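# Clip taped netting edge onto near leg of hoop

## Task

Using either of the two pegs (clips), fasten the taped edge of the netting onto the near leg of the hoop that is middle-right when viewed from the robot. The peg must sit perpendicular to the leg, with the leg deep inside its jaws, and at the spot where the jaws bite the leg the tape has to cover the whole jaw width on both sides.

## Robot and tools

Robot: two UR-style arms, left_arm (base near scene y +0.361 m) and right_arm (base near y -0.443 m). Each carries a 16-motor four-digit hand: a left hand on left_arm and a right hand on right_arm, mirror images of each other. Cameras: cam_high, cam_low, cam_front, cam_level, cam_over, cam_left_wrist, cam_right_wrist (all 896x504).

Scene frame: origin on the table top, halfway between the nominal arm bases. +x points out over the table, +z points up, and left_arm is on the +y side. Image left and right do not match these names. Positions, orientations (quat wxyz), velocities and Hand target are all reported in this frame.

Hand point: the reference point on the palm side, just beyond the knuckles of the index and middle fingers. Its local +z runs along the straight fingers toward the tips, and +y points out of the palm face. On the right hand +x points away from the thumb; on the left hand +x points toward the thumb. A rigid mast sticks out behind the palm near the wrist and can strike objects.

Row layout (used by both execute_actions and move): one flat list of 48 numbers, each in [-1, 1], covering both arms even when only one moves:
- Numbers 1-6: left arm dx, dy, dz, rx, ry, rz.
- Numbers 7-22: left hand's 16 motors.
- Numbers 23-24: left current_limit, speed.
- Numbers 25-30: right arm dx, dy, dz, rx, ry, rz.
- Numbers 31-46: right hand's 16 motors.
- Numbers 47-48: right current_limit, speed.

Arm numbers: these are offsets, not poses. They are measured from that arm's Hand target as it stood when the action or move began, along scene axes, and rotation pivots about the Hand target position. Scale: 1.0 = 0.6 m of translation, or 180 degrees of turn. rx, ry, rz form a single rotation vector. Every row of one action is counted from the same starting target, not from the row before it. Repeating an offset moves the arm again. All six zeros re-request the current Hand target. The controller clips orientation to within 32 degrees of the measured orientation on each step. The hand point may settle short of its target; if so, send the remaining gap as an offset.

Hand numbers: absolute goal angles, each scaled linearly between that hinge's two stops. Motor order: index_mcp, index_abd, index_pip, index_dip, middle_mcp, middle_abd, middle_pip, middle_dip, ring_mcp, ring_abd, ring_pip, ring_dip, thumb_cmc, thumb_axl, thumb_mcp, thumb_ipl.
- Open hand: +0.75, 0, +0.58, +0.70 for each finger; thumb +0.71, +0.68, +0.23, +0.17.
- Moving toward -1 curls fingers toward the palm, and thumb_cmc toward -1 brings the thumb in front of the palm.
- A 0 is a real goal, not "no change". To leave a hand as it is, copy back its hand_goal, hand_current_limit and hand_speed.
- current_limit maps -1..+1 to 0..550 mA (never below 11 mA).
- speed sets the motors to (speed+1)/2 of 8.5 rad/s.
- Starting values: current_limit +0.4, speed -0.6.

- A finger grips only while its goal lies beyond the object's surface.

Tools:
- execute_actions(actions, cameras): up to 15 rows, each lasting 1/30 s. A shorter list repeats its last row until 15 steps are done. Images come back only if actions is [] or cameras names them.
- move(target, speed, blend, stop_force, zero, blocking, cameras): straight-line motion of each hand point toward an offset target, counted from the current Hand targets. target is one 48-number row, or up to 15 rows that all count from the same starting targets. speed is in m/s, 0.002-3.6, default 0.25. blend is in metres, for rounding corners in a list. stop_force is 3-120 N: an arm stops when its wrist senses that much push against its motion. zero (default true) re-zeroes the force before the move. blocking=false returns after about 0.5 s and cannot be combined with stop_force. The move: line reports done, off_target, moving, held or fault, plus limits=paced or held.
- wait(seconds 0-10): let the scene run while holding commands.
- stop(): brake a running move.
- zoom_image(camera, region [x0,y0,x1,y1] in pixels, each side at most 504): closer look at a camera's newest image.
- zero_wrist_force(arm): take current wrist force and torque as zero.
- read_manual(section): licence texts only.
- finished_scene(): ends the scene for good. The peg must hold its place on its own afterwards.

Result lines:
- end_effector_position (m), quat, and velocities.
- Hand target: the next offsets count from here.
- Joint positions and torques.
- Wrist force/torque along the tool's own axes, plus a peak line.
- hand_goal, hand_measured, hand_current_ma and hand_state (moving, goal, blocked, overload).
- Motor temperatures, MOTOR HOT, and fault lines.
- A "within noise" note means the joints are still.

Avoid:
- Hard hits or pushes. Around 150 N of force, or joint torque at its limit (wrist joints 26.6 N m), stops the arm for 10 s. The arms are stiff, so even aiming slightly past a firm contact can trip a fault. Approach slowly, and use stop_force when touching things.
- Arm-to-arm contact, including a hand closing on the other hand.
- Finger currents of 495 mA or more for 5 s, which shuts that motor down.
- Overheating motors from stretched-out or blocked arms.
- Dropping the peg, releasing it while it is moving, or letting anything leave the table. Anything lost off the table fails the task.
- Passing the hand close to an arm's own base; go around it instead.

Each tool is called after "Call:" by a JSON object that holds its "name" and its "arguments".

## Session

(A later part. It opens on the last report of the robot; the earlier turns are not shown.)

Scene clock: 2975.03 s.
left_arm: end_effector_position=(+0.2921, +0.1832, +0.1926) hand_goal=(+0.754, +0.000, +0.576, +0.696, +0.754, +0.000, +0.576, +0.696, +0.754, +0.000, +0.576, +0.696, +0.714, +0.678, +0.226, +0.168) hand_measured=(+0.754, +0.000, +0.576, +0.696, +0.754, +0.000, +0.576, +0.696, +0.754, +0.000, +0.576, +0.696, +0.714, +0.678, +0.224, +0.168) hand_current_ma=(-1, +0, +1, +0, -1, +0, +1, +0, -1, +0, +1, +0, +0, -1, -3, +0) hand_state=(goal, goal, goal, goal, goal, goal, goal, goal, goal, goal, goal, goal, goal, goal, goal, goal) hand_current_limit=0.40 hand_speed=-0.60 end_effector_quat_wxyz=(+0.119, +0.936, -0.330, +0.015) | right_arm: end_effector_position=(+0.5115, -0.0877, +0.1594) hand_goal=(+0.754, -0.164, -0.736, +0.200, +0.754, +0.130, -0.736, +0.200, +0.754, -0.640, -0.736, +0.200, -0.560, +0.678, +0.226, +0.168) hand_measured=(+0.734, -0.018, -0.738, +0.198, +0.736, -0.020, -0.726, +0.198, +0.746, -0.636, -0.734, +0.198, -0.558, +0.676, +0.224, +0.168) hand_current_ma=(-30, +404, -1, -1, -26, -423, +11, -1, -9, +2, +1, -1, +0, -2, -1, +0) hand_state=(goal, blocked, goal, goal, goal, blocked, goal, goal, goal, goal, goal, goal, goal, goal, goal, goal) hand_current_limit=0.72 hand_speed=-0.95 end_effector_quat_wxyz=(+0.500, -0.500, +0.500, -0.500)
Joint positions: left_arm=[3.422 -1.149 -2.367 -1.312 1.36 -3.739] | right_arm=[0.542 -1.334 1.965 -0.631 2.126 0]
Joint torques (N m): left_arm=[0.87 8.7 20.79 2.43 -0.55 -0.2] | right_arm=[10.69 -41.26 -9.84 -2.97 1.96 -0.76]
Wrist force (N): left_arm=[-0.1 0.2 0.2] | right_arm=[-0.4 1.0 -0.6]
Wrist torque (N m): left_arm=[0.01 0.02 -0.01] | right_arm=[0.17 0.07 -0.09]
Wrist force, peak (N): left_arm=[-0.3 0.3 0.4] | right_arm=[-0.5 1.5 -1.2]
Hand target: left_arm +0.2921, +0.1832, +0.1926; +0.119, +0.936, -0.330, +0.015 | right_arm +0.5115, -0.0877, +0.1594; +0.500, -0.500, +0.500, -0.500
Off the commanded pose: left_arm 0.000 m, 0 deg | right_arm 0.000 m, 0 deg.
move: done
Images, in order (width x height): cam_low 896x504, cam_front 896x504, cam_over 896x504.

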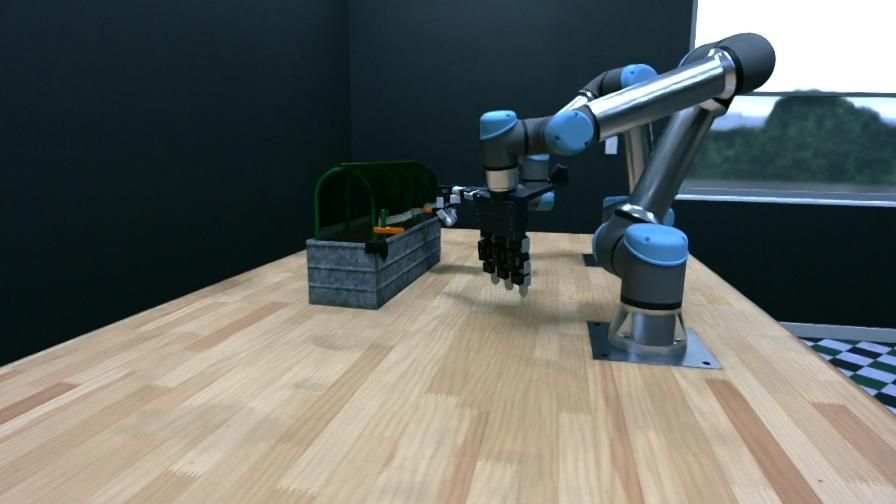

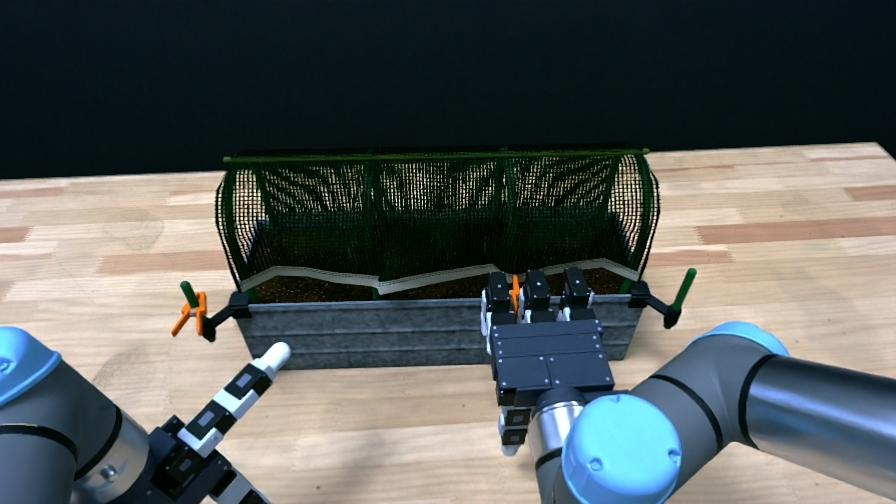

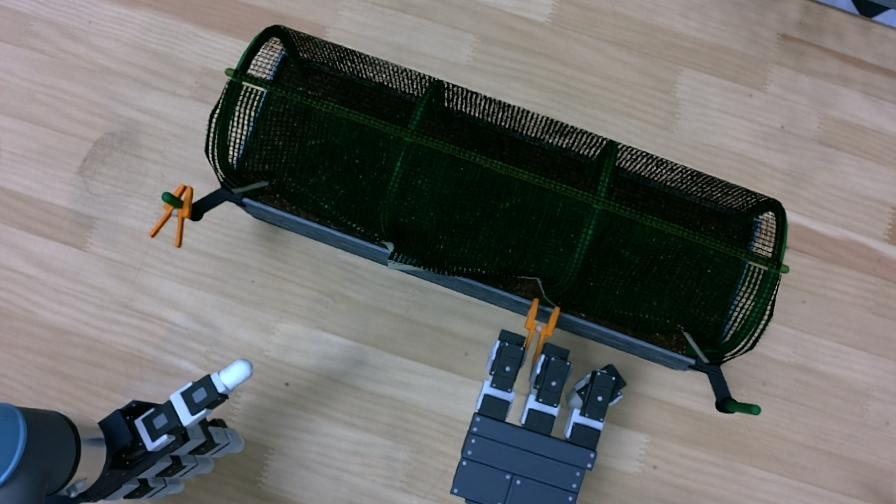

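Call:
{"name": "move", "arguments": {"target": [0,0,0,0,0,0,0.754,0,0.576,0.696,0.754,0,0.576,0.696,0.754,0,0.576,0.696,0.714,0.678,0.226,0.168,0.4,-0.6,0.0217,-0.001,0,0,0,0,0.754,-0.165,-0.737,0.2,0.754,0.13,-0.737,0.2,0.754,-0.64,-0.737,0.2,-0.56,0.678,0.226,0.168,0.72,-0.95], "speed": 0.01, "stop_force": 4, "cameras": ["cam_over","cam_front","cam_low"]}}

Call:
{"name": "zoom_image", "arguments": {"camera": "cam_over", "region": [510, 270, 590, 350]}}

Call:
{"name": "zoom_image", "arguments": {"camera": "cam_low", "region": [415, 195, 445, 225]}}

Call:
{"name": "zoom_image", "arguments": {"camera": "cam_front", "region": [460, 230, 580, 330]}}

Scene clock: 3028.57 s.
left_arm: end_effector_position=(+0.2921, +0.1832, +0.1926) hand_goal=(+0.754, +0.000, +0.576, +0.696, +0.754, +0.000, +0.576, +0.696, +0.754, +0.000, +0.576, +0.696, +0.714, +0.678, +0.226, +0.168) hand_measured=(+0.754, +0.000, +0.576, +0.696, +0.754, +0.000, +0.576, +0.696, +0.754, +0.000, +0.576, +0.696, +0.714, +0.678, +0.224, +0.168) hand_current_ma=(-1, +0, +1, +0, -1, +0, +1, +0, -1, +0, +1, +0, +0, -1, -3, +0) hand_state=(goal, goal, goal, goal, goal, goal, goal, goal, goal, goal, goal, goal, goal, goal, goal, goal) hand_current_limit=0.40 hand_speed=-0.60 end_effector_quat_wxyz=(+0.119, +0.936, -0.330, +0.015) | right_arm: end_effector_position=(+0.5246, -0.0883, +0.1594) hand_goal=(+0.754, -0.164, -0.736, +0.200, +0.754, +0.130, -0.736, +0.200, +0.754, -0.640, -0.736, +0.200, -0.560, +0.678, +0.226, +0.168) hand_measured=(+0.734, -0.018, -0.738, +0.198, +0.736, -0.020, -0.726, +0.198, +0.746, -0.636, -0.734, +0.198, -0.558, +0.676, +0.224, +0.168) hand_current_ma=(-29, +404, -1, -1, -26, -423, +10, -1, -9, +2, +1, -1, +0, -2, -1, +0) hand_state=(goal, blocked, goal, goal, goal, blocked, goal, goal, goal, goal, goal, goal, goal, goal, goal, goal) hand_current_limit=0.72 hand_speed=-0.95 end_effector_quat_wxyz=(+0.500, -0.500, +0.500, -0.500)
Joint positions: left_arm=[3.422 -1.149 -2.367 -1.312 1.36 -3.739] | right_arm=[0.525 -1.316 1.942 -0.625 2.109 0]
Joint torques (N m): left_arm=[1.1 8.06 20.48 2.3 -0.51 -0.17] | right_arm=[8.97 -42.48 -9.37 -2.8 1.69 -1.44]
Wrist force (N): left_arm=[-0.1 0.1 0.2] | right_arm=[0.1 1.1 -1.1]
Wrist torque (N m): left_arm=[0.00 0.01 -0.01] | right_arm=[0.21 0.05 -0.06]
Wrist force, peak (N): left_arm=[-0.2 0.5 0.3] | right_arm=[-0.3 1.4 -1.3]
Hand target: left_arm +0.2921, +0.1832, +0.1926; +0.119, +0.936, -0.330, +0.015 | right_arm +0.5246, -0.0883, +0.1594; +0.500, -0.500, +0.500, -0.500
Off the commanded pose: left_arm 0.000 m, 0 deg | right_arm 0.000 m, 0 deg.
move: done
Images, in order (width x height): cam_low 896x504, cam_front 896x504, cam_over 896x504.

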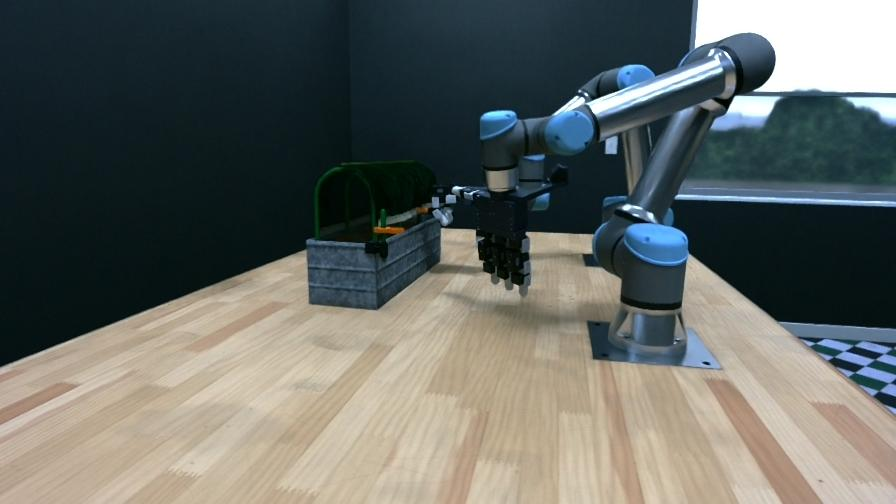

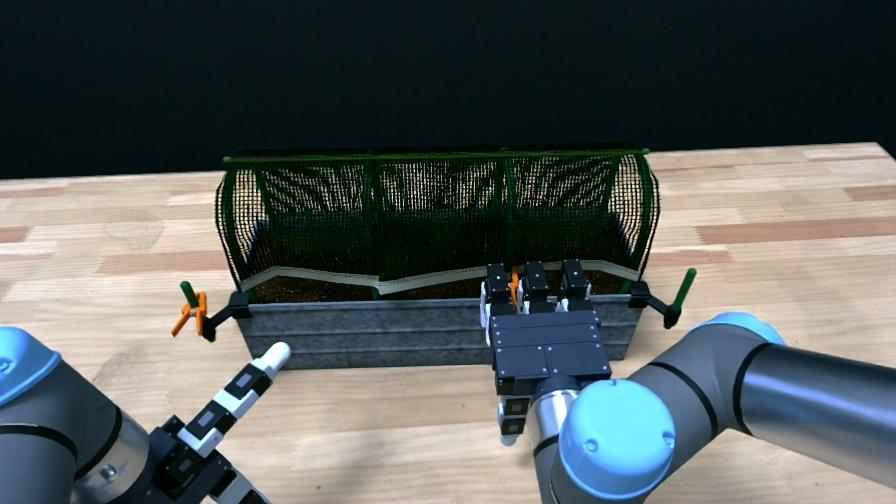

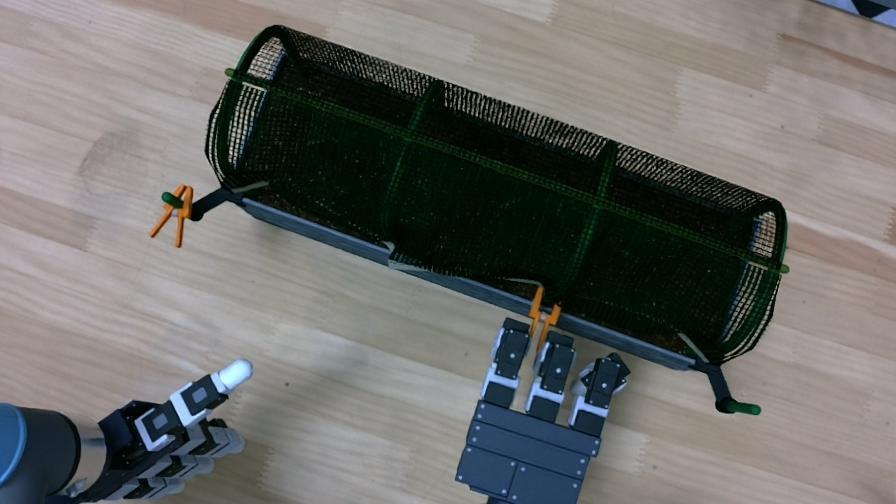

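Scaled by 6.300.

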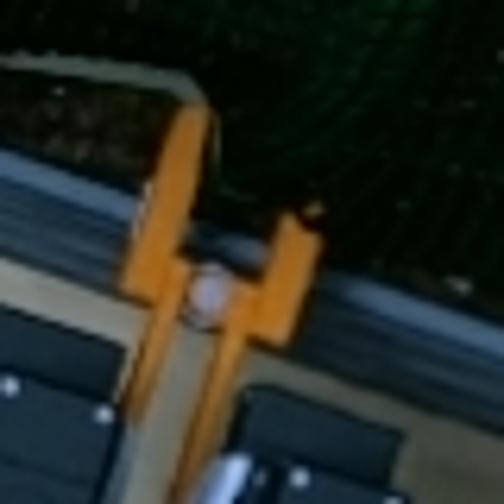

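Scaled by 16.800.

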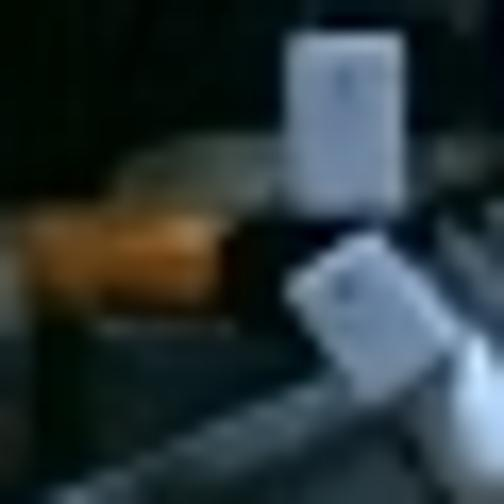

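Scaled by 4.200.

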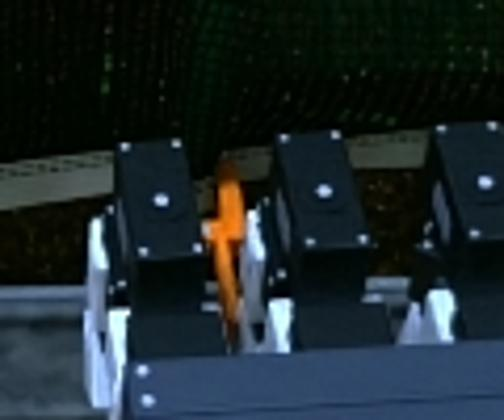

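Call:
{"name": "move", "arguments": {"target": [0,0,0,0,0,0,0.754,0,0.576,0.696,0.754,0,0.576,0.696,0.754,0,0.576,0.696,0.714,0.678,0.226,0.168,0.4,-0.6,0.0158,0,0,0,0,0,0.754,-0.165,-0.737,0.2,0.754,0.13,-0.737,0.2,0.754,-0.64,-0.737,0.2,-0.56,0.678,0.226,0.168,0.72,-0.95], "speed": 0.01, "stop_force": 4, "cameras": ["cam_over","cam_front","cam_low","cam_level","cam_right_wrist"]}}

Call:
{"name": "zoom_image", "arguments": {"camera": "cam_over", "region": [510, 270, 590, 350]}}

Call:
{"name": "zoom_image", "arguments": {"camera": "cam_low", "region": [400, 190, 440, 230]}}

Call:
{"name": "zoom_image", "arguments": {"camera": "cam_front", "region": [460, 230, 580, 330]}}

Scene clock: 3082.33 s.
left_arm: end_effector_position=(+0.2921, +0.1832, +0.1926) hand_goal=(+0.754, +0.000, +0.576, +0.696, +0.754, +0.000, +0.576, +0.696, +0.754, +0.000, +0.576, +0.696, +0.714, +0.678, +0.226, +0.168) hand_measured=(+0.754, +0.000, +0.576, +0.696, +0.754, +0.000, +0.576, +0.696, +0.754, +0.000, +0.576, +0.696, +0.714, +0.678, +0.224, +0.168) hand_current_ma=(-1, +0, +1, +0, -1, +0, +1, +0, -1, +0, +1, +0, +0, -1, -3, +0) hand_state=(goal, goal, goal, goal, goal, goal, goal, goal, goal, goal, goal, goal, goal, goal, goal, goal) hand_current_limit=0.40 hand_speed=-0.60 end_effector_quat_wxyz=(+0.119, +0.936, -0.330, +0.015) | right_arm: end_effector_position=(+0.5340, -0.0883, +0.1594) hand_goal=(+0.754, -0.164, -0.736, +0.200, +0.754, +0.130, -0.736, +0.200, +0.754, -0.640, -0.736, +0.200, -0.560, +0.678, +0.226, +0.168) hand_measured=(+0.736, -0.024, -0.748, +0.198, +0.734, -0.020, -0.746, +0.200, +0.746, -0.636, -0.734, +0.198, -0.558, +0.676, +0.224, +0.168) hand_current_ma=(-27, +383, -12, +0, -29, -423, -9, +0, -9, +2, +1, -1, +0, -2, -1, +0) hand_state=(goal, blocked, goal, goal, goal, blocked, goal, goal, goal, goal, goal, goal, goal, goal, goal, goal) hand_current_limit=0.72 hand_speed=-0.95 end_effector_quat_wxyz=(+0.500, -0.500, +0.500, -0.500)
Joint positions: left_arm=[3.422 -1.149 -2.367 -1.312 1.36 -3.739] | right_arm=[0.514 -1.303 1.923 -0.62 2.098 0]
Joint torques (N m): left_arm=[1.21 8.05 20.52 2.36 -0.57 -0.27] | right_arm=[8.07 -42.22 -12.59 -3.73 2.16 -0.85]
Wrist force (N): left_arm=[-0.2 0.1 0.2] | right_arm=[0.1 0.5 -5.0]
Wrist torque (N m): left_arm=[0.00 0.03 -0.02] | right_arm=[0.36 0.11 -0.07]
Wrist force, peak (N): left_arm=[-0.3 0.3 0.3] | right_arm=[0.0 0.3 -5.7]
Hand target: left_arm +0.2921, +0.1832, +0.1926; +0.119, +0.936, -0.330, +0.015 | right_arm +0.5340, -0.0883, +0.1594; +0.500, -0.500, +0.500, -0.500
Off the commanded pose: left_arm 0.000 m, 0 deg | right_arm 0.000 m, 0 deg.
move: contact (right_arm)
Images, in order (width x height): cam_low 896x504, cam_front 896x504, cam_level 896x504, cam_over 896x504, cam_right_wrist 896x504.

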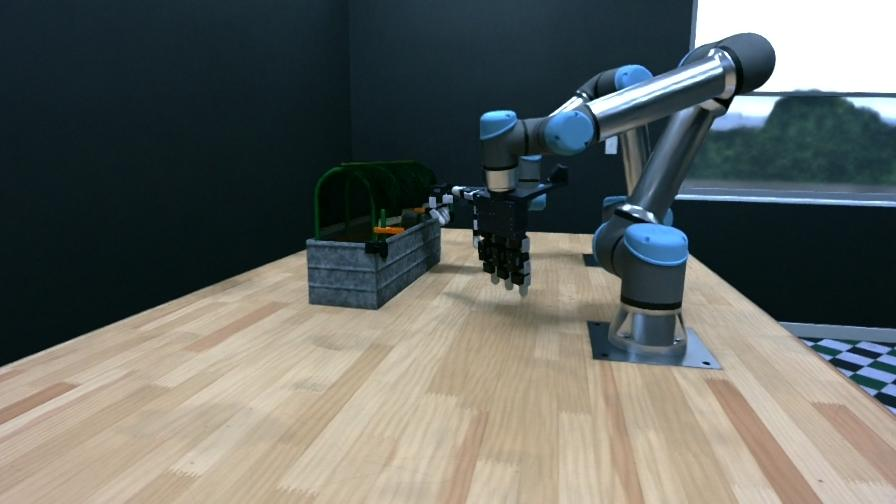

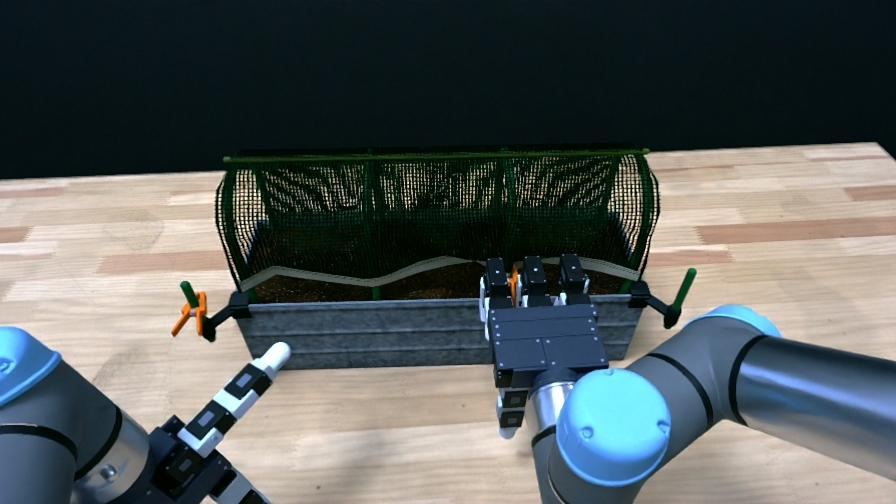

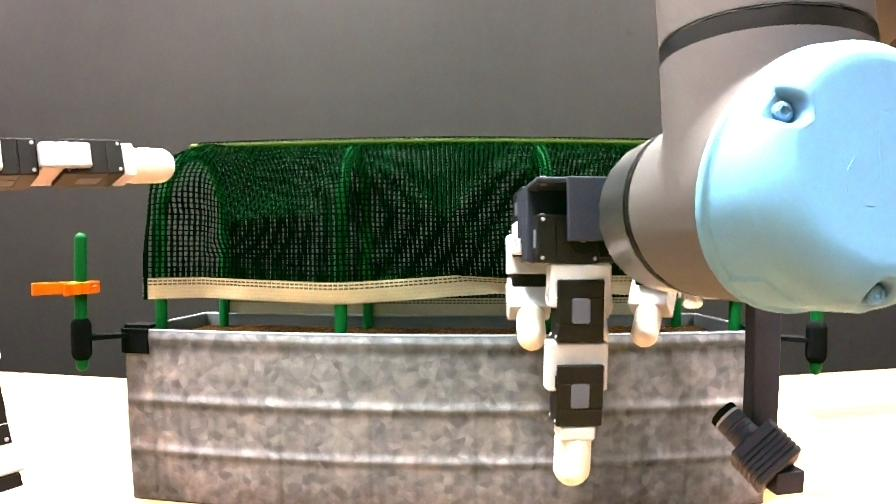

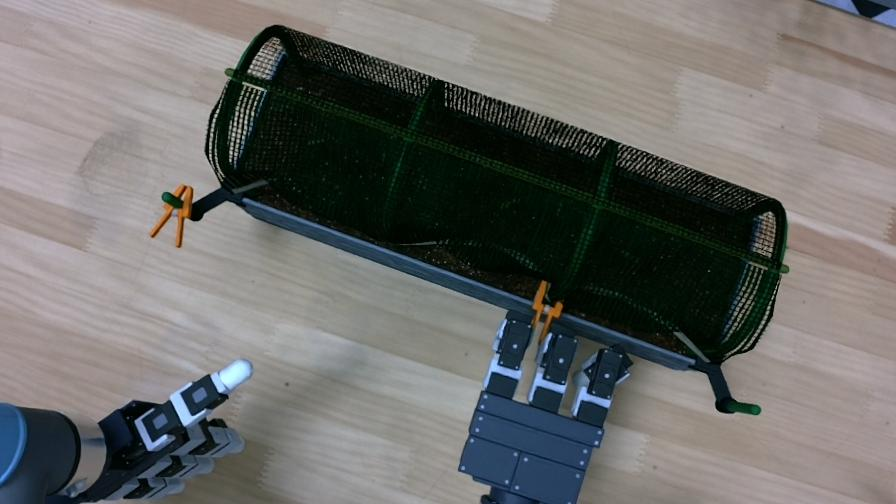

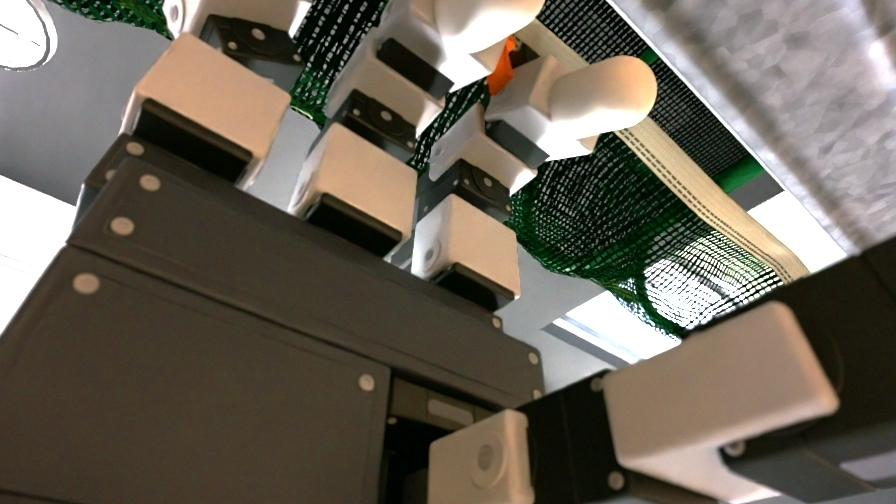

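Scaled by 6.300.

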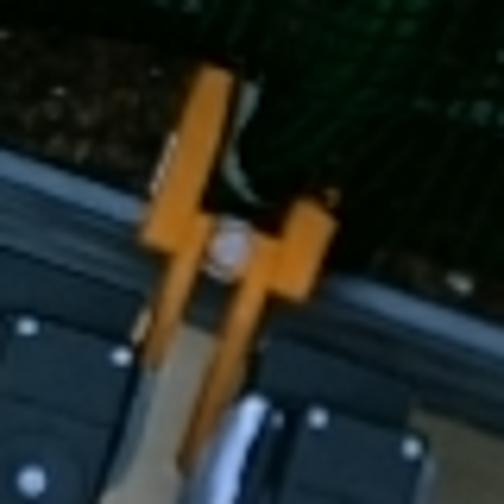

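Scaled by 12.600.

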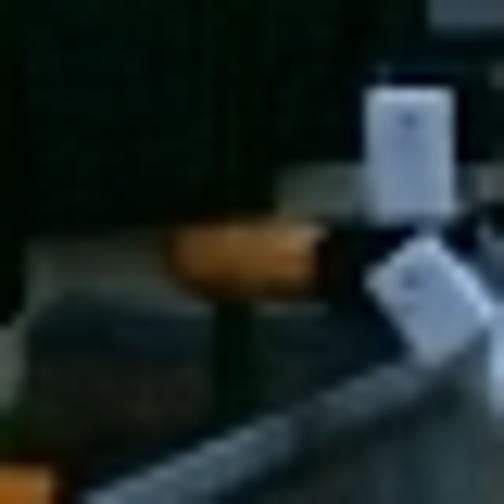

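Scaled by 4.200.

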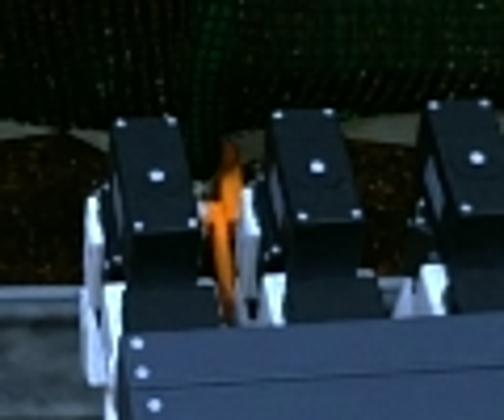

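Call:
{"name": "move", "arguments": {"target": [0,0,0,0,0,0,0.754,0,0.576,0.696,0.754,0,0.576,0.696,0.754,0,0.576,0.696,0.714,0.678,0.226,0.168,0.4,-0.6,-0.002,-0.0042,0,0,0,0,0.754,-0.165,-0.737,0.2,0.754,0.13,-0.737,0.2,0.754,-0.64,-0.737,0.2,-0.56,0.678,0.226,0.168,0.72,-0.95], "speed": 0.01, "cameras": ["cam_over","cam_front"]}}

Call:
{"name": "zoom_image", "arguments": {"camera": "cam_over", "region": [520, 270, 580, 330]}}

Call:
{"name": "zoom_image", "arguments": {"camera": "cam_front", "region": [480, 230, 560, 310]}}

Scene clock: 3135.97 s.
left_arm: end_effector_position=(+0.2921, +0.1832, +0.1926) hand_goal=(+0.754, +0.000, +0.576, +0.696, +0.754, +0.000, +0.576, +0.696, +0.754, +0.000, +0.576, +0.696, +0.714, +0.678, +0.226, +0.168) hand_measured=(+0.754, +0.000, +0.576, +0.696, +0.754, +0.000, +0.576, +0.696, +0.754, +0.000, +0.576, +0.696, +0.714, +0.678, +0.224, +0.168) hand_current_ma=(-1, +0, +1, +0, -1, +0, +1, +0, -1, +0, +1, +0, +0, -1, -3, +0) hand_state=(goal, goal, goal, goal, goal, goal, goal, goal, goal, goal, goal, goal, goal, goal, goal, goal) hand_current_limit=0.40 hand_speed=-0.60 end_effector_quat_wxyz=(+0.119, +0.936, -0.330, +0.015) | right_arm: end_effector_position=(+0.5327, -0.0909, +0.1594) hand_goal=(+0.754, -0.164, -0.736, +0.200, +0.754, +0.130, -0.736, +0.200, +0.754, -0.640, -0.736, +0.200, -0.560, +0.678, +0.226, +0.168) hand_measured=(+0.736, -0.024, -0.748, +0.198, +0.734, -0.020, -0.738, +0.200, +0.746, -0.636, -0.734, +0.198, -0.558, +0.676, +0.224, +0.168) hand_current_ma=(-27, +383, -13, +0, -29, -423, -1, +0, -9, +2, +1, -1, +0, -2, -1, +0) hand_state=(goal, blocked, goal, goal, goal, blocked, goal, goal, goal, goal, goal, goal, goal, goal, goal, goal) hand_current_limit=0.72 hand_speed=-0.95 end_effector_quat_wxyz=(+0.500, -0.500, +0.500, -0.500)
Joint positions: left_arm=[3.422 -1.149 -2.367 -1.312 1.36 -3.739] | right_arm=[0.51 -1.308 1.931 -0.622 2.094 0]
Joint torques (N m): left_arm=[0.92 8.93 20.14 2.3 -0.54 -0.15] | right_arm=[-6.72 -36.14 -19.05 -3.35 -0.38 -0.92]
Wrist force (N): left_arm=[-0.1 0.3 0.2] | right_arm=[-0.3 0.7 -2.9]
Wrist torque (N m): left_arm=[0.02 0.02 -0.01] | right_arm=[0.27 -0.01 -0.08]
Wrist force, peak (N): left_arm=[0.1 0.4 0.3] | right_arm=[0.2 1.0 -5.5]
Hand target: left_arm +0.2921, +0.1832, +0.1926; +0.119, +0.936, -0.330, +0.015 | right_arm +0.5328, -0.0908, +0.1594; +0.500, -0.500, +0.500, -0.500
Off the commanded pose: left_arm 0.000 m, 0 deg | right_arm 0.000 m, 0 deg.
move: done
Images, in order (width x height): cam_front 896x504, cam_over 896x504.

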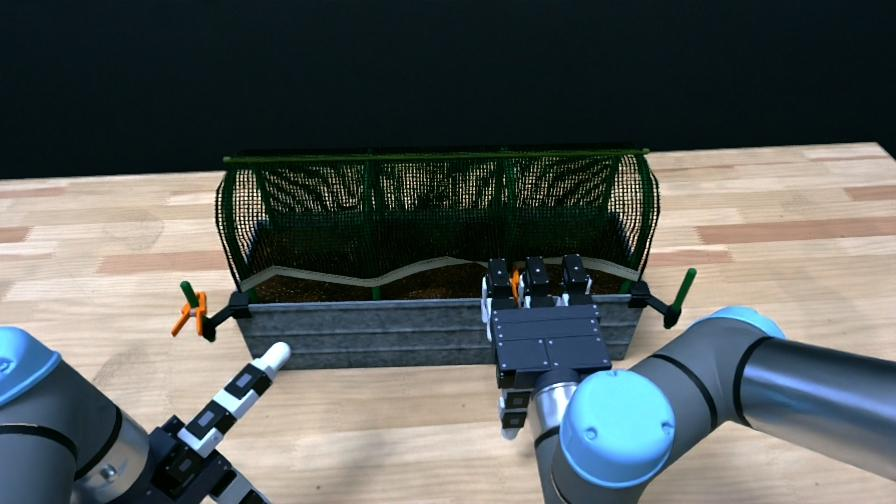

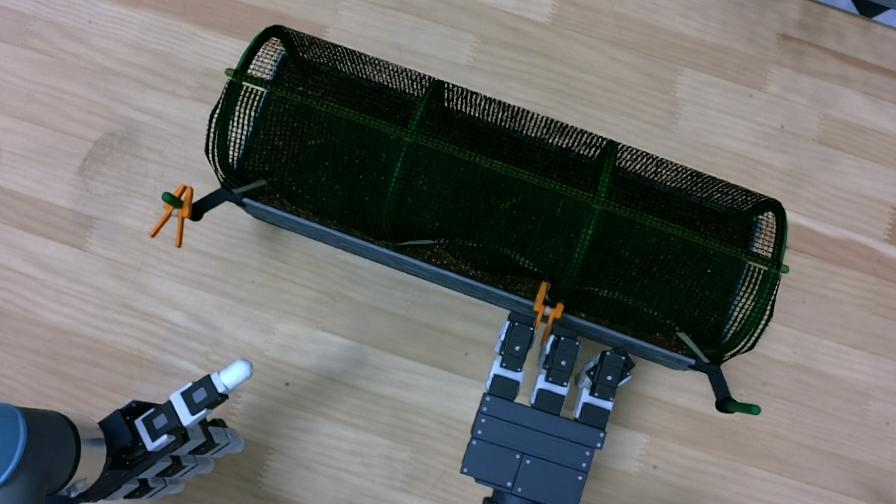

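Scaled by 8.400.

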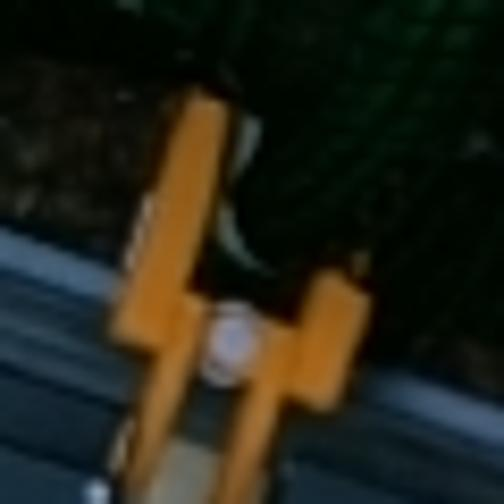

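Scaled by 6.300.

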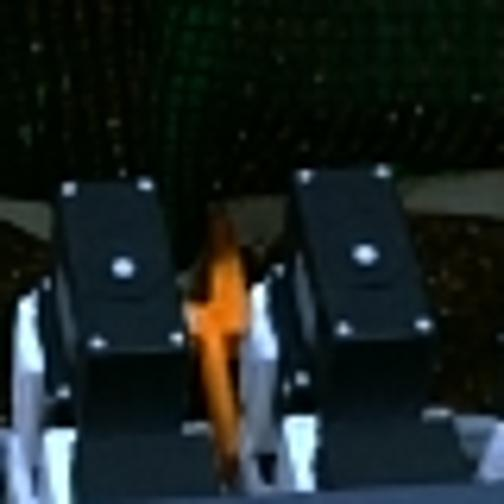

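Call:
{"name": "move", "arguments": {"target": [0,0,0,0,0,0,0.754,0,0.576,0.696,0.754,0,0.576,0.696,0.754,0,0.576,0.696,0.714,0.678,0.226,0.168,0.4,-0.6,0.0142,-0.0015,0,0,0,0,0.754,-0.165,-0.737,0.2,0.754,0.13,-0.737,0.2,0.754,-0.64,-0.737,0.2,-0.56,0.678,0.226,0.168,0.72,-0.95], "speed": 0.006, "stop_force": 6, "cameras": ["cam_over","cam_front","cam_level"]}}

Call:
{"name": "zoom_image", "arguments": {"camera": "cam_over", "region": [520, 270, 580, 330]}}

Call:
{"name": "zoom_image", "arguments": {"camera": "cam_front", "region": [480, 230, 560, 310]}}

Scene clock: 3160.97 s.
left_arm: end_effector_position=(+0.2921, +0.1832, +0.1926) hand_goal=(+0.754, +0.000, +0.576, +0.696, +0.754, +0.000, +0.576, +0.696, +0.754, +0.000, +0.576, +0.696, +0.714, +0.678, +0.226, +0.168) hand_measured=(+0.754, +0.000, +0.576, +0.696, +0.754, +0.000, +0.576, +0.696, +0.754, +0.000, +0.576, +0.696, +0.714, +0.678, +0.224, +0.168) hand_current_ma=(-1, +0, +1, +0, -1, +0, +1, +0, -1, +0, +1, +0, +0, -1, -3, +0) hand_state=(goal, goal, goal, goal, goal, goal, goal, goal, goal, goal, goal, goal, goal, goal, goal, goal) hand_current_limit=0.40 hand_speed=-0.60 end_effector_quat_wxyz=(+0.119, +0.936, -0.330, +0.015) | right_arm: end_effector_position=(+0.5367, -0.0913, +0.1594) hand_goal=(+0.754, -0.164, -0.736, +0.200, +0.754, +0.130, -0.736, +0.200, +0.754, -0.640, -0.736, +0.200, -0.560, +0.678, +0.226, +0.168) hand_measured=(+0.726, -0.028, -0.766, +0.202, +0.726, -0.014, -0.748, +0.202, +0.746, -0.636, -0.734, +0.198, -0.558, +0.676, +0.224, +0.168) hand_current_ma=(-47, +368, -48, +0, -48, -393, -15, +1, -9, +2, +1, -1, +0, -2, -1, +0) hand_state=(blocked, blocked, blocked, goal, blocked, blocked, goal, goal, goal, goal, goal, goal, goal, goal, goal, goal) hand_current_limit=0.72 hand_speed=-0.95 end_effector_quat_wxyz=(+0.500, -0.500, +0.500, -0.500)
Joint positions: left_arm=[3.422 -1.149 -2.367 -1.312 1.36 -3.739] | right_arm=[0.505 -1.303 1.924 -0.621 2.089 0]
Joint torques (N m): left_arm=[1.7 9.13 19.76 2.24 -0.57 -0.13] | right_arm=[7.43 -42.53 -13.23 -3.63 2.04 -1.65]
Wrist force (N): left_arm=[-0.2 0.1 0.1] | right_arm=[-0.2 0.4 -8.2]
Wrist torque (N m): left_arm=[0.01 0.03 -0.02] | right_arm=[0.53 0.01 -0.07]
Wrist force, peak (N): left_arm=[-0.2 0.4 0.3] | right_arm=[-0.4 0.2 -8.9]
Hand target: left_arm +0.2921, +0.1832, +0.1926; +0.119, +0.936, -0.330, +0.015 | right_arm +0.5367, -0.0913, +0.1594; +0.500, -0.500, +0.500, -0.500 (not the last commanded pose)
Off the commanded pose: left_arm 0.000 m, 0 deg | right_arm 0.005 m, 0 deg.
move: contact (right_arm)
Images, in order (width x height): cam_front 896x504, cam_level 896x504, cam_over 896x504.

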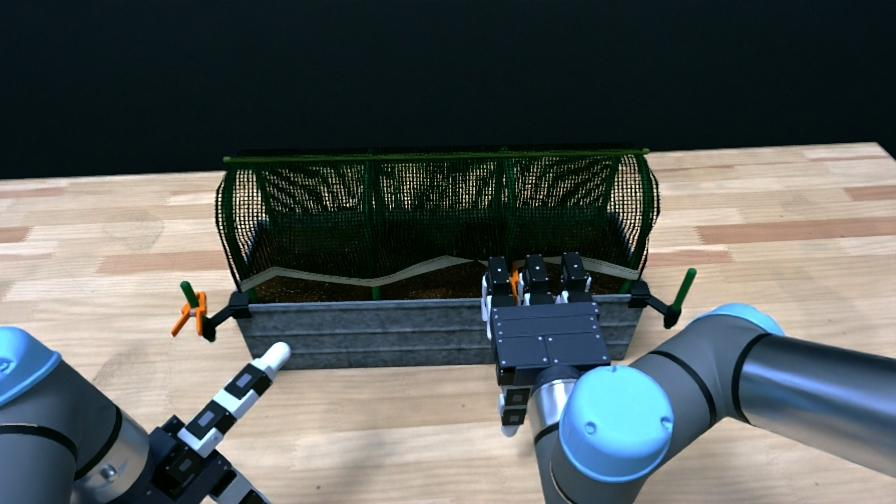

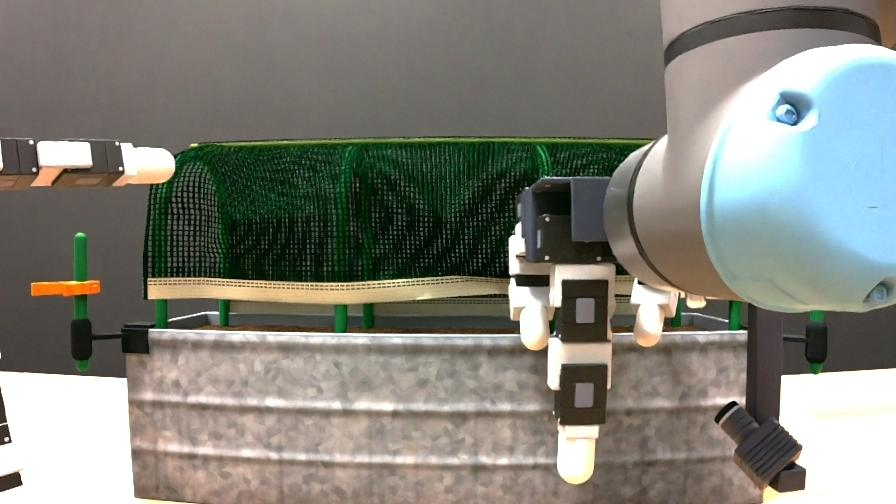

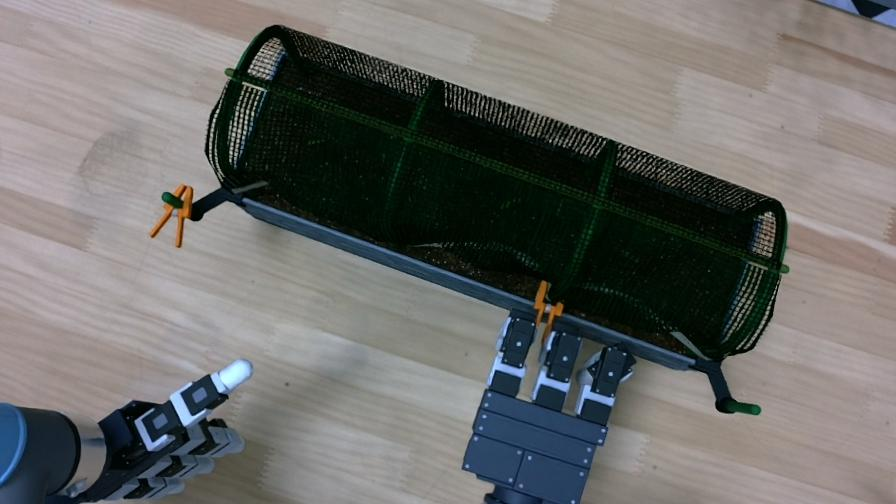

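Scaled by 8.400.

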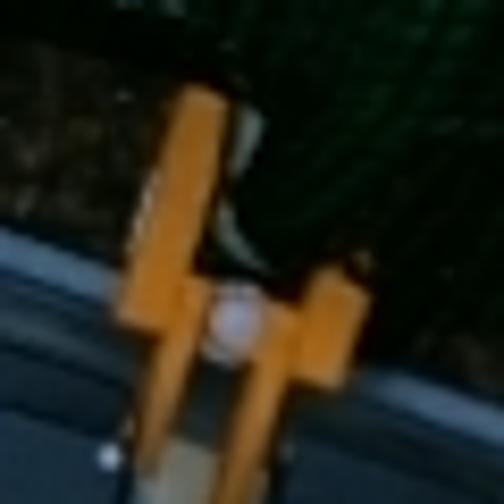

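Scaled by 6.300.

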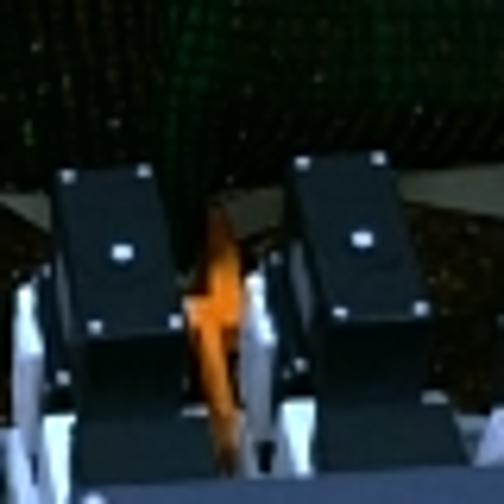

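Call:
{"name": "move", "arguments": {"target": [0,0,0,0,0,0,0.754,0,0.576,0.696,0.754,0,0.576,0.696,0.754,0,0.576,0.696,0.714,0.678,0.226,0.168,0.4,-0.6,-0.003,-0.002,0,0,0,0,0.754,-0.21,-0.737,0.2,0.754,0.175,-0.737,0.2,0.754,-0.64,-0.737,0.2,-0.56,0.678,0.226,0.168,0.76,-0.95], "speed": 0.01, "cameras": ["cam_over"]}}

Call:
{"name": "zoom_image", "arguments": {"camera": "cam_over", "region": [520, 270, 580, 330]}}

Scene clock: 3205.07 s.
left_arm: end_effector_position=(+0.2921, +0.1832, +0.1926) hand_goal=(+0.754, +0.000, +0.576, +0.696, +0.754, +0.000, +0.576, +0.696, +0.754, +0.000, +0.576, +0.696, +0.714, +0.678, +0.226, +0.168) hand_measured=(+0.754, +0.000, +0.576, +0.696, +0.754, +0.000, +0.576, +0.696, +0.754, +0.000, +0.576, +0.696, +0.714, +0.678, +0.224, +0.168) hand_current_ma=(-1, +0, +1, +0, -1, +0, +1, +0, -1, +0, +1, +0, +0, -1, -3, +0) hand_state=(goal, goal, goal, goal, goal, goal, goal, goal, goal, goal, goal, goal, goal, goal, goal, goal) hand_current_limit=0.40 hand_speed=-0.60 end_effector_quat_wxyz=(+0.119, +0.936, -0.330, +0.015) | right_arm: end_effector_position=(+0.5348, -0.0925, +0.1594) hand_goal=(+0.754, -0.210, -0.736, +0.200, +0.754, +0.176, -0.736, +0.200, +0.754, -0.640, -0.736, +0.200, -0.560, +0.678, +0.226, +0.168) hand_measured=(+0.726, -0.042, -0.766, +0.202, +0.726, -0.006, -0.744, +0.202, +0.746, -0.636, -0.734, +0.198, -0.558, +0.676, +0.224, +0.168) hand_current_ma=(-47, +484, -48, +0, -48, -484, -6, +1, -9, +2, +1, -1, +0, -2, -1, +0) hand_state=(blocked, blocked, blocked, goal, blocked, blocked, goal, goal, goal, goal, goal, goal, goal, goal, goal, goal) hand_current_limit=0.76 hand_speed=-0.95 end_effector_quat_wxyz=(+0.500, -0.500, +0.500, -0.500)
Joint positions: left_arm=[3.422 -1.149 -2.367 -1.312 1.36 -3.739] | right_arm=[0.504 -1.308 1.93 -0.622 2.088 0]
Joint torques (N m): left_arm=[1.41 8.98 19.96 2.25 -0.48 -0.3] | right_arm=[-12.13 -35.09 -17.56 -3.53 -1.08 -1.36]
Wrist force (N): left_arm=[-0.2 0.1 0.2] | right_arm=[-0.8 0.7 -3.9]
Wrist torque (N m): left_arm=[-0.01 0.02 -0.02] | right_arm=[0.39 0.04 -0.10]
Wrist force, peak (N): left_arm=[-0.1 0.4 0.4] | right_arm=[-0.6 0.5 -8.5]
Hand target: left_arm +0.2921, +0.1832, +0.1926; +0.119, +0.936, -0.330, +0.015 | right_arm +0.5349, -0.0925, +0.1594; +0.500, -0.500, +0.500, -0.500
Off the commanded pose: left_arm 0.000 m, 0 deg | right_arm 0.000 m, 0 deg.
move: done
Images, in order (width x height): cam_over 896x504.

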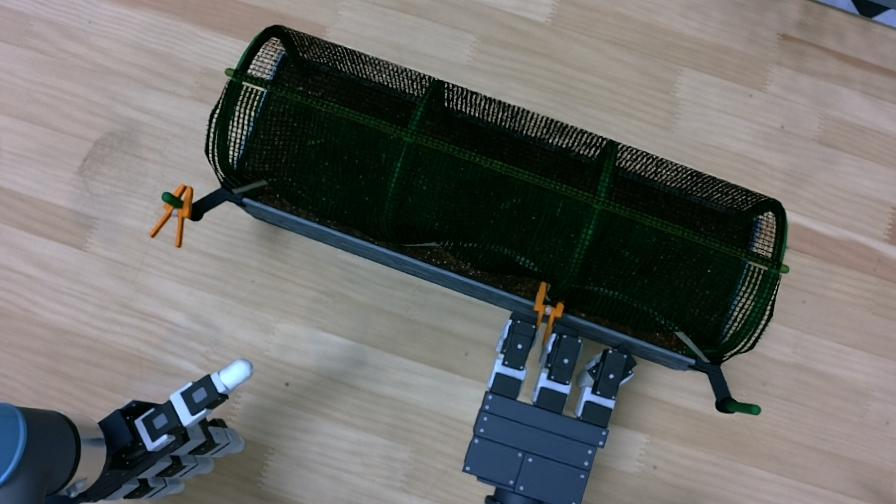

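Scaled by 8.400.

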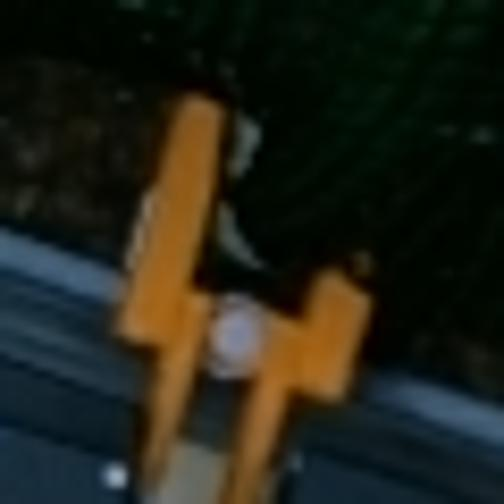

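Call:
{"name": "move", "arguments": {"target": [0,0,0,0,0,0,0.754,0,0.576,0.696,0.754,0,0.576,0.696,0.754,0,0.576,0.696,0.714,0.678,0.226,0.168,0.4,-0.6,0.015,-0.001,0,0,0,0,0.754,-0.21,-0.737,0.2,0.754,0.175,-0.737,0.2,0.754,-0.64,-0.737,0.2,-0.56,0.678,0.226,0.168,0.76,-0.95], "speed": 0.006, "stop_force": 8, "cameras": ["cam_over","cam_front","cam_low"]}}

Call:
{"name": "zoom_image", "arguments": {"camera": "cam_over", "region": [520, 270, 580, 330]}}

Call:
{"name": "zoom_image", "arguments": {"camera": "cam_low", "region": [400, 190, 440, 230]}}

Scene clock: 3223.63 s.
left_arm: end_effector_position=(+0.2921, +0.1832, +0.1926) hand_goal=(+0.754, +0.000, +0.576, +0.696, +0.754, +0.000, +0.576, +0.696, +0.754, +0.000, +0.576, +0.696, +0.714, +0.678, +0.226, +0.168) hand_measured=(+0.754, +0.000, +0.576, +0.696, +0.754, +0.000, +0.576, +0.696, +0.754, +0.000, +0.576, +0.696, +0.714, +0.678, +0.224, +0.168) hand_current_ma=(-1, +0, +1, +0, -1, +0, +1, +0, -1, +0, +1, +0, +0, -1, -3, +0) hand_state=(goal, goal, goal, goal, goal, goal, goal, goal, goal, goal, goal, goal, goal, goal, goal, goal) hand_current_limit=0.40 hand_speed=-0.60 end_effector_quat_wxyz=(+0.119, +0.936, -0.330, +0.015) | right_arm: end_effector_position=(+0.5403, -0.0928, +0.1594) hand_goal=(+0.754, -0.210, -0.736, +0.200, +0.754, +0.176, -0.736, +0.200, +0.754, -0.640, -0.736, +0.200, -0.560, +0.678, +0.226, +0.168) hand_measured=(+0.714, -0.054, -0.784, +0.202, +0.714, +0.010, -0.760, +0.202, +0.746, -0.636, -0.734, +0.198, -0.558, +0.676, +0.224, +0.168) hand_current_ma=(-79, +449, -99, +1, -79, -484, -35, +2, -9, +2, +1, -1, +0, -2, -1, +0) hand_state=(blocked, blocked, blocked, goal, blocked, blocked, blocked, goal, goal, goal, goal, goal, goal, goal, goal, goal) hand_current_limit=0.76 hand_speed=-0.95 end_effector_quat_wxyz=(+0.500, -0.500, +0.500, -0.500)
Joint positions: left_arm=[3.422 -1.149 -2.367 -1.312 1.36 -3.739] | right_arm=[0.497 -1.3 1.92 -0.62 2.081 0]
Joint torques (N m): left_arm=[1.74 8.9 19.98 2.26 -0.63 -0.14] | right_arm=[5.58 -42.26 -12.73 -4.38 2.21 -1.42]
Motor temperatures (°C): left_arm=[26 26 34 36 37 36] | right_arm=[30 32 28 37 37 31]
Wrist force (N): left_arm=[-0.1 0.2 0.2] | right_arm=[-0.5 0.0 -11.3]
Wrist torque (N m): left_arm=[0.01 0.02 -0.01] | right_arm=[0.60 0.03 -0.10]
Wrist force, peak (N): left_arm=[-0.3 0.2 0.5] | right_arm=[-0.4 0.0 -12.0]
Hand target: left_arm +0.2921, +0.1832, +0.1926; +0.119, +0.936, -0.330, +0.015 | right_arm +0.5403, -0.0928, +0.1594; +0.500, -0.500, +0.500, -0.500 (not the last commanded pose)
Off the commanded pose: left_arm 0.000 m, 0 deg | right_arm 0.004 m, 0 deg.
move: contact (right_arm)
Images, in order (width x height): cam_low 896x504, cam_front 896x504, cam_over 896x504.

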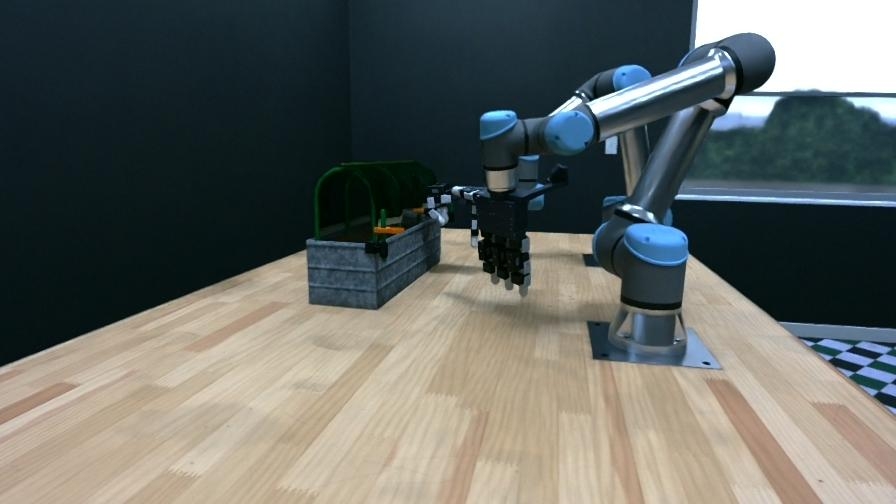

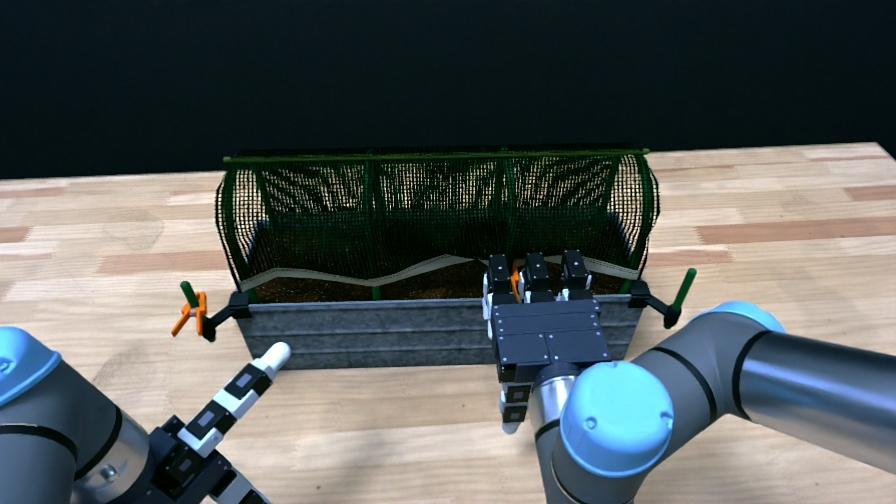

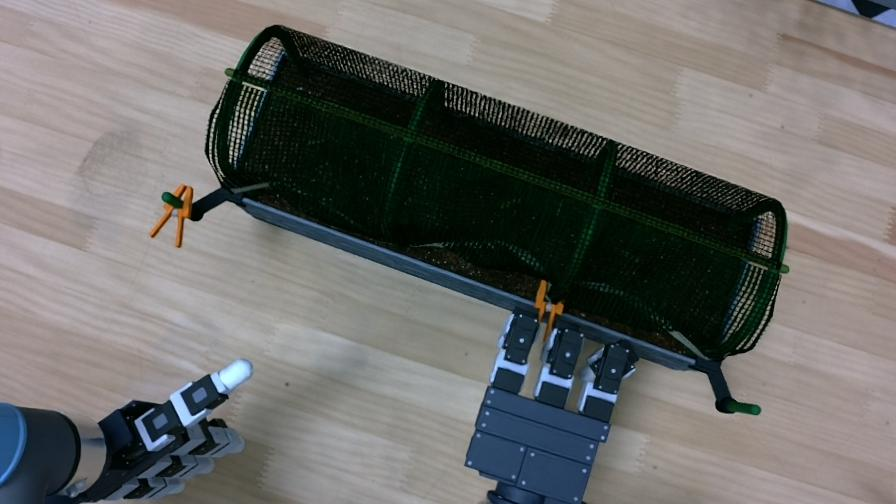

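Scaled by 8.400.

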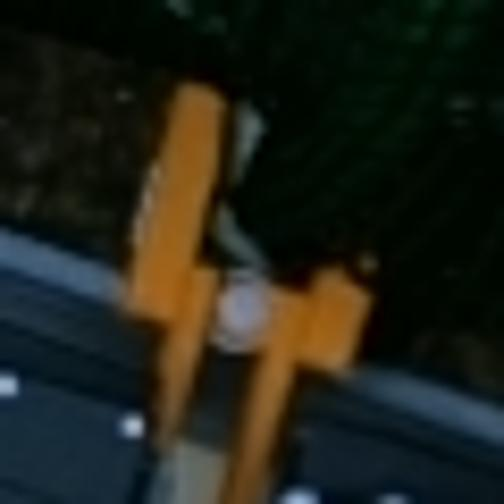

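Scaled by 12.600.

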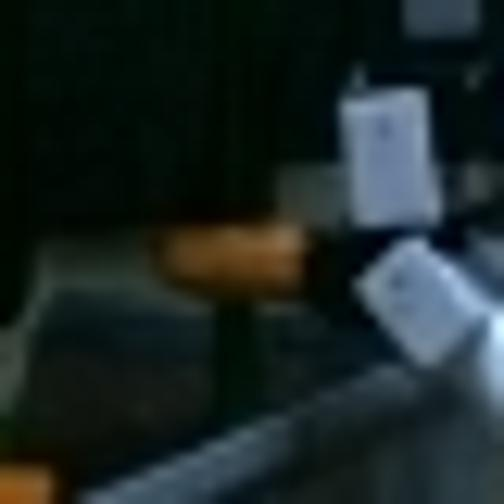

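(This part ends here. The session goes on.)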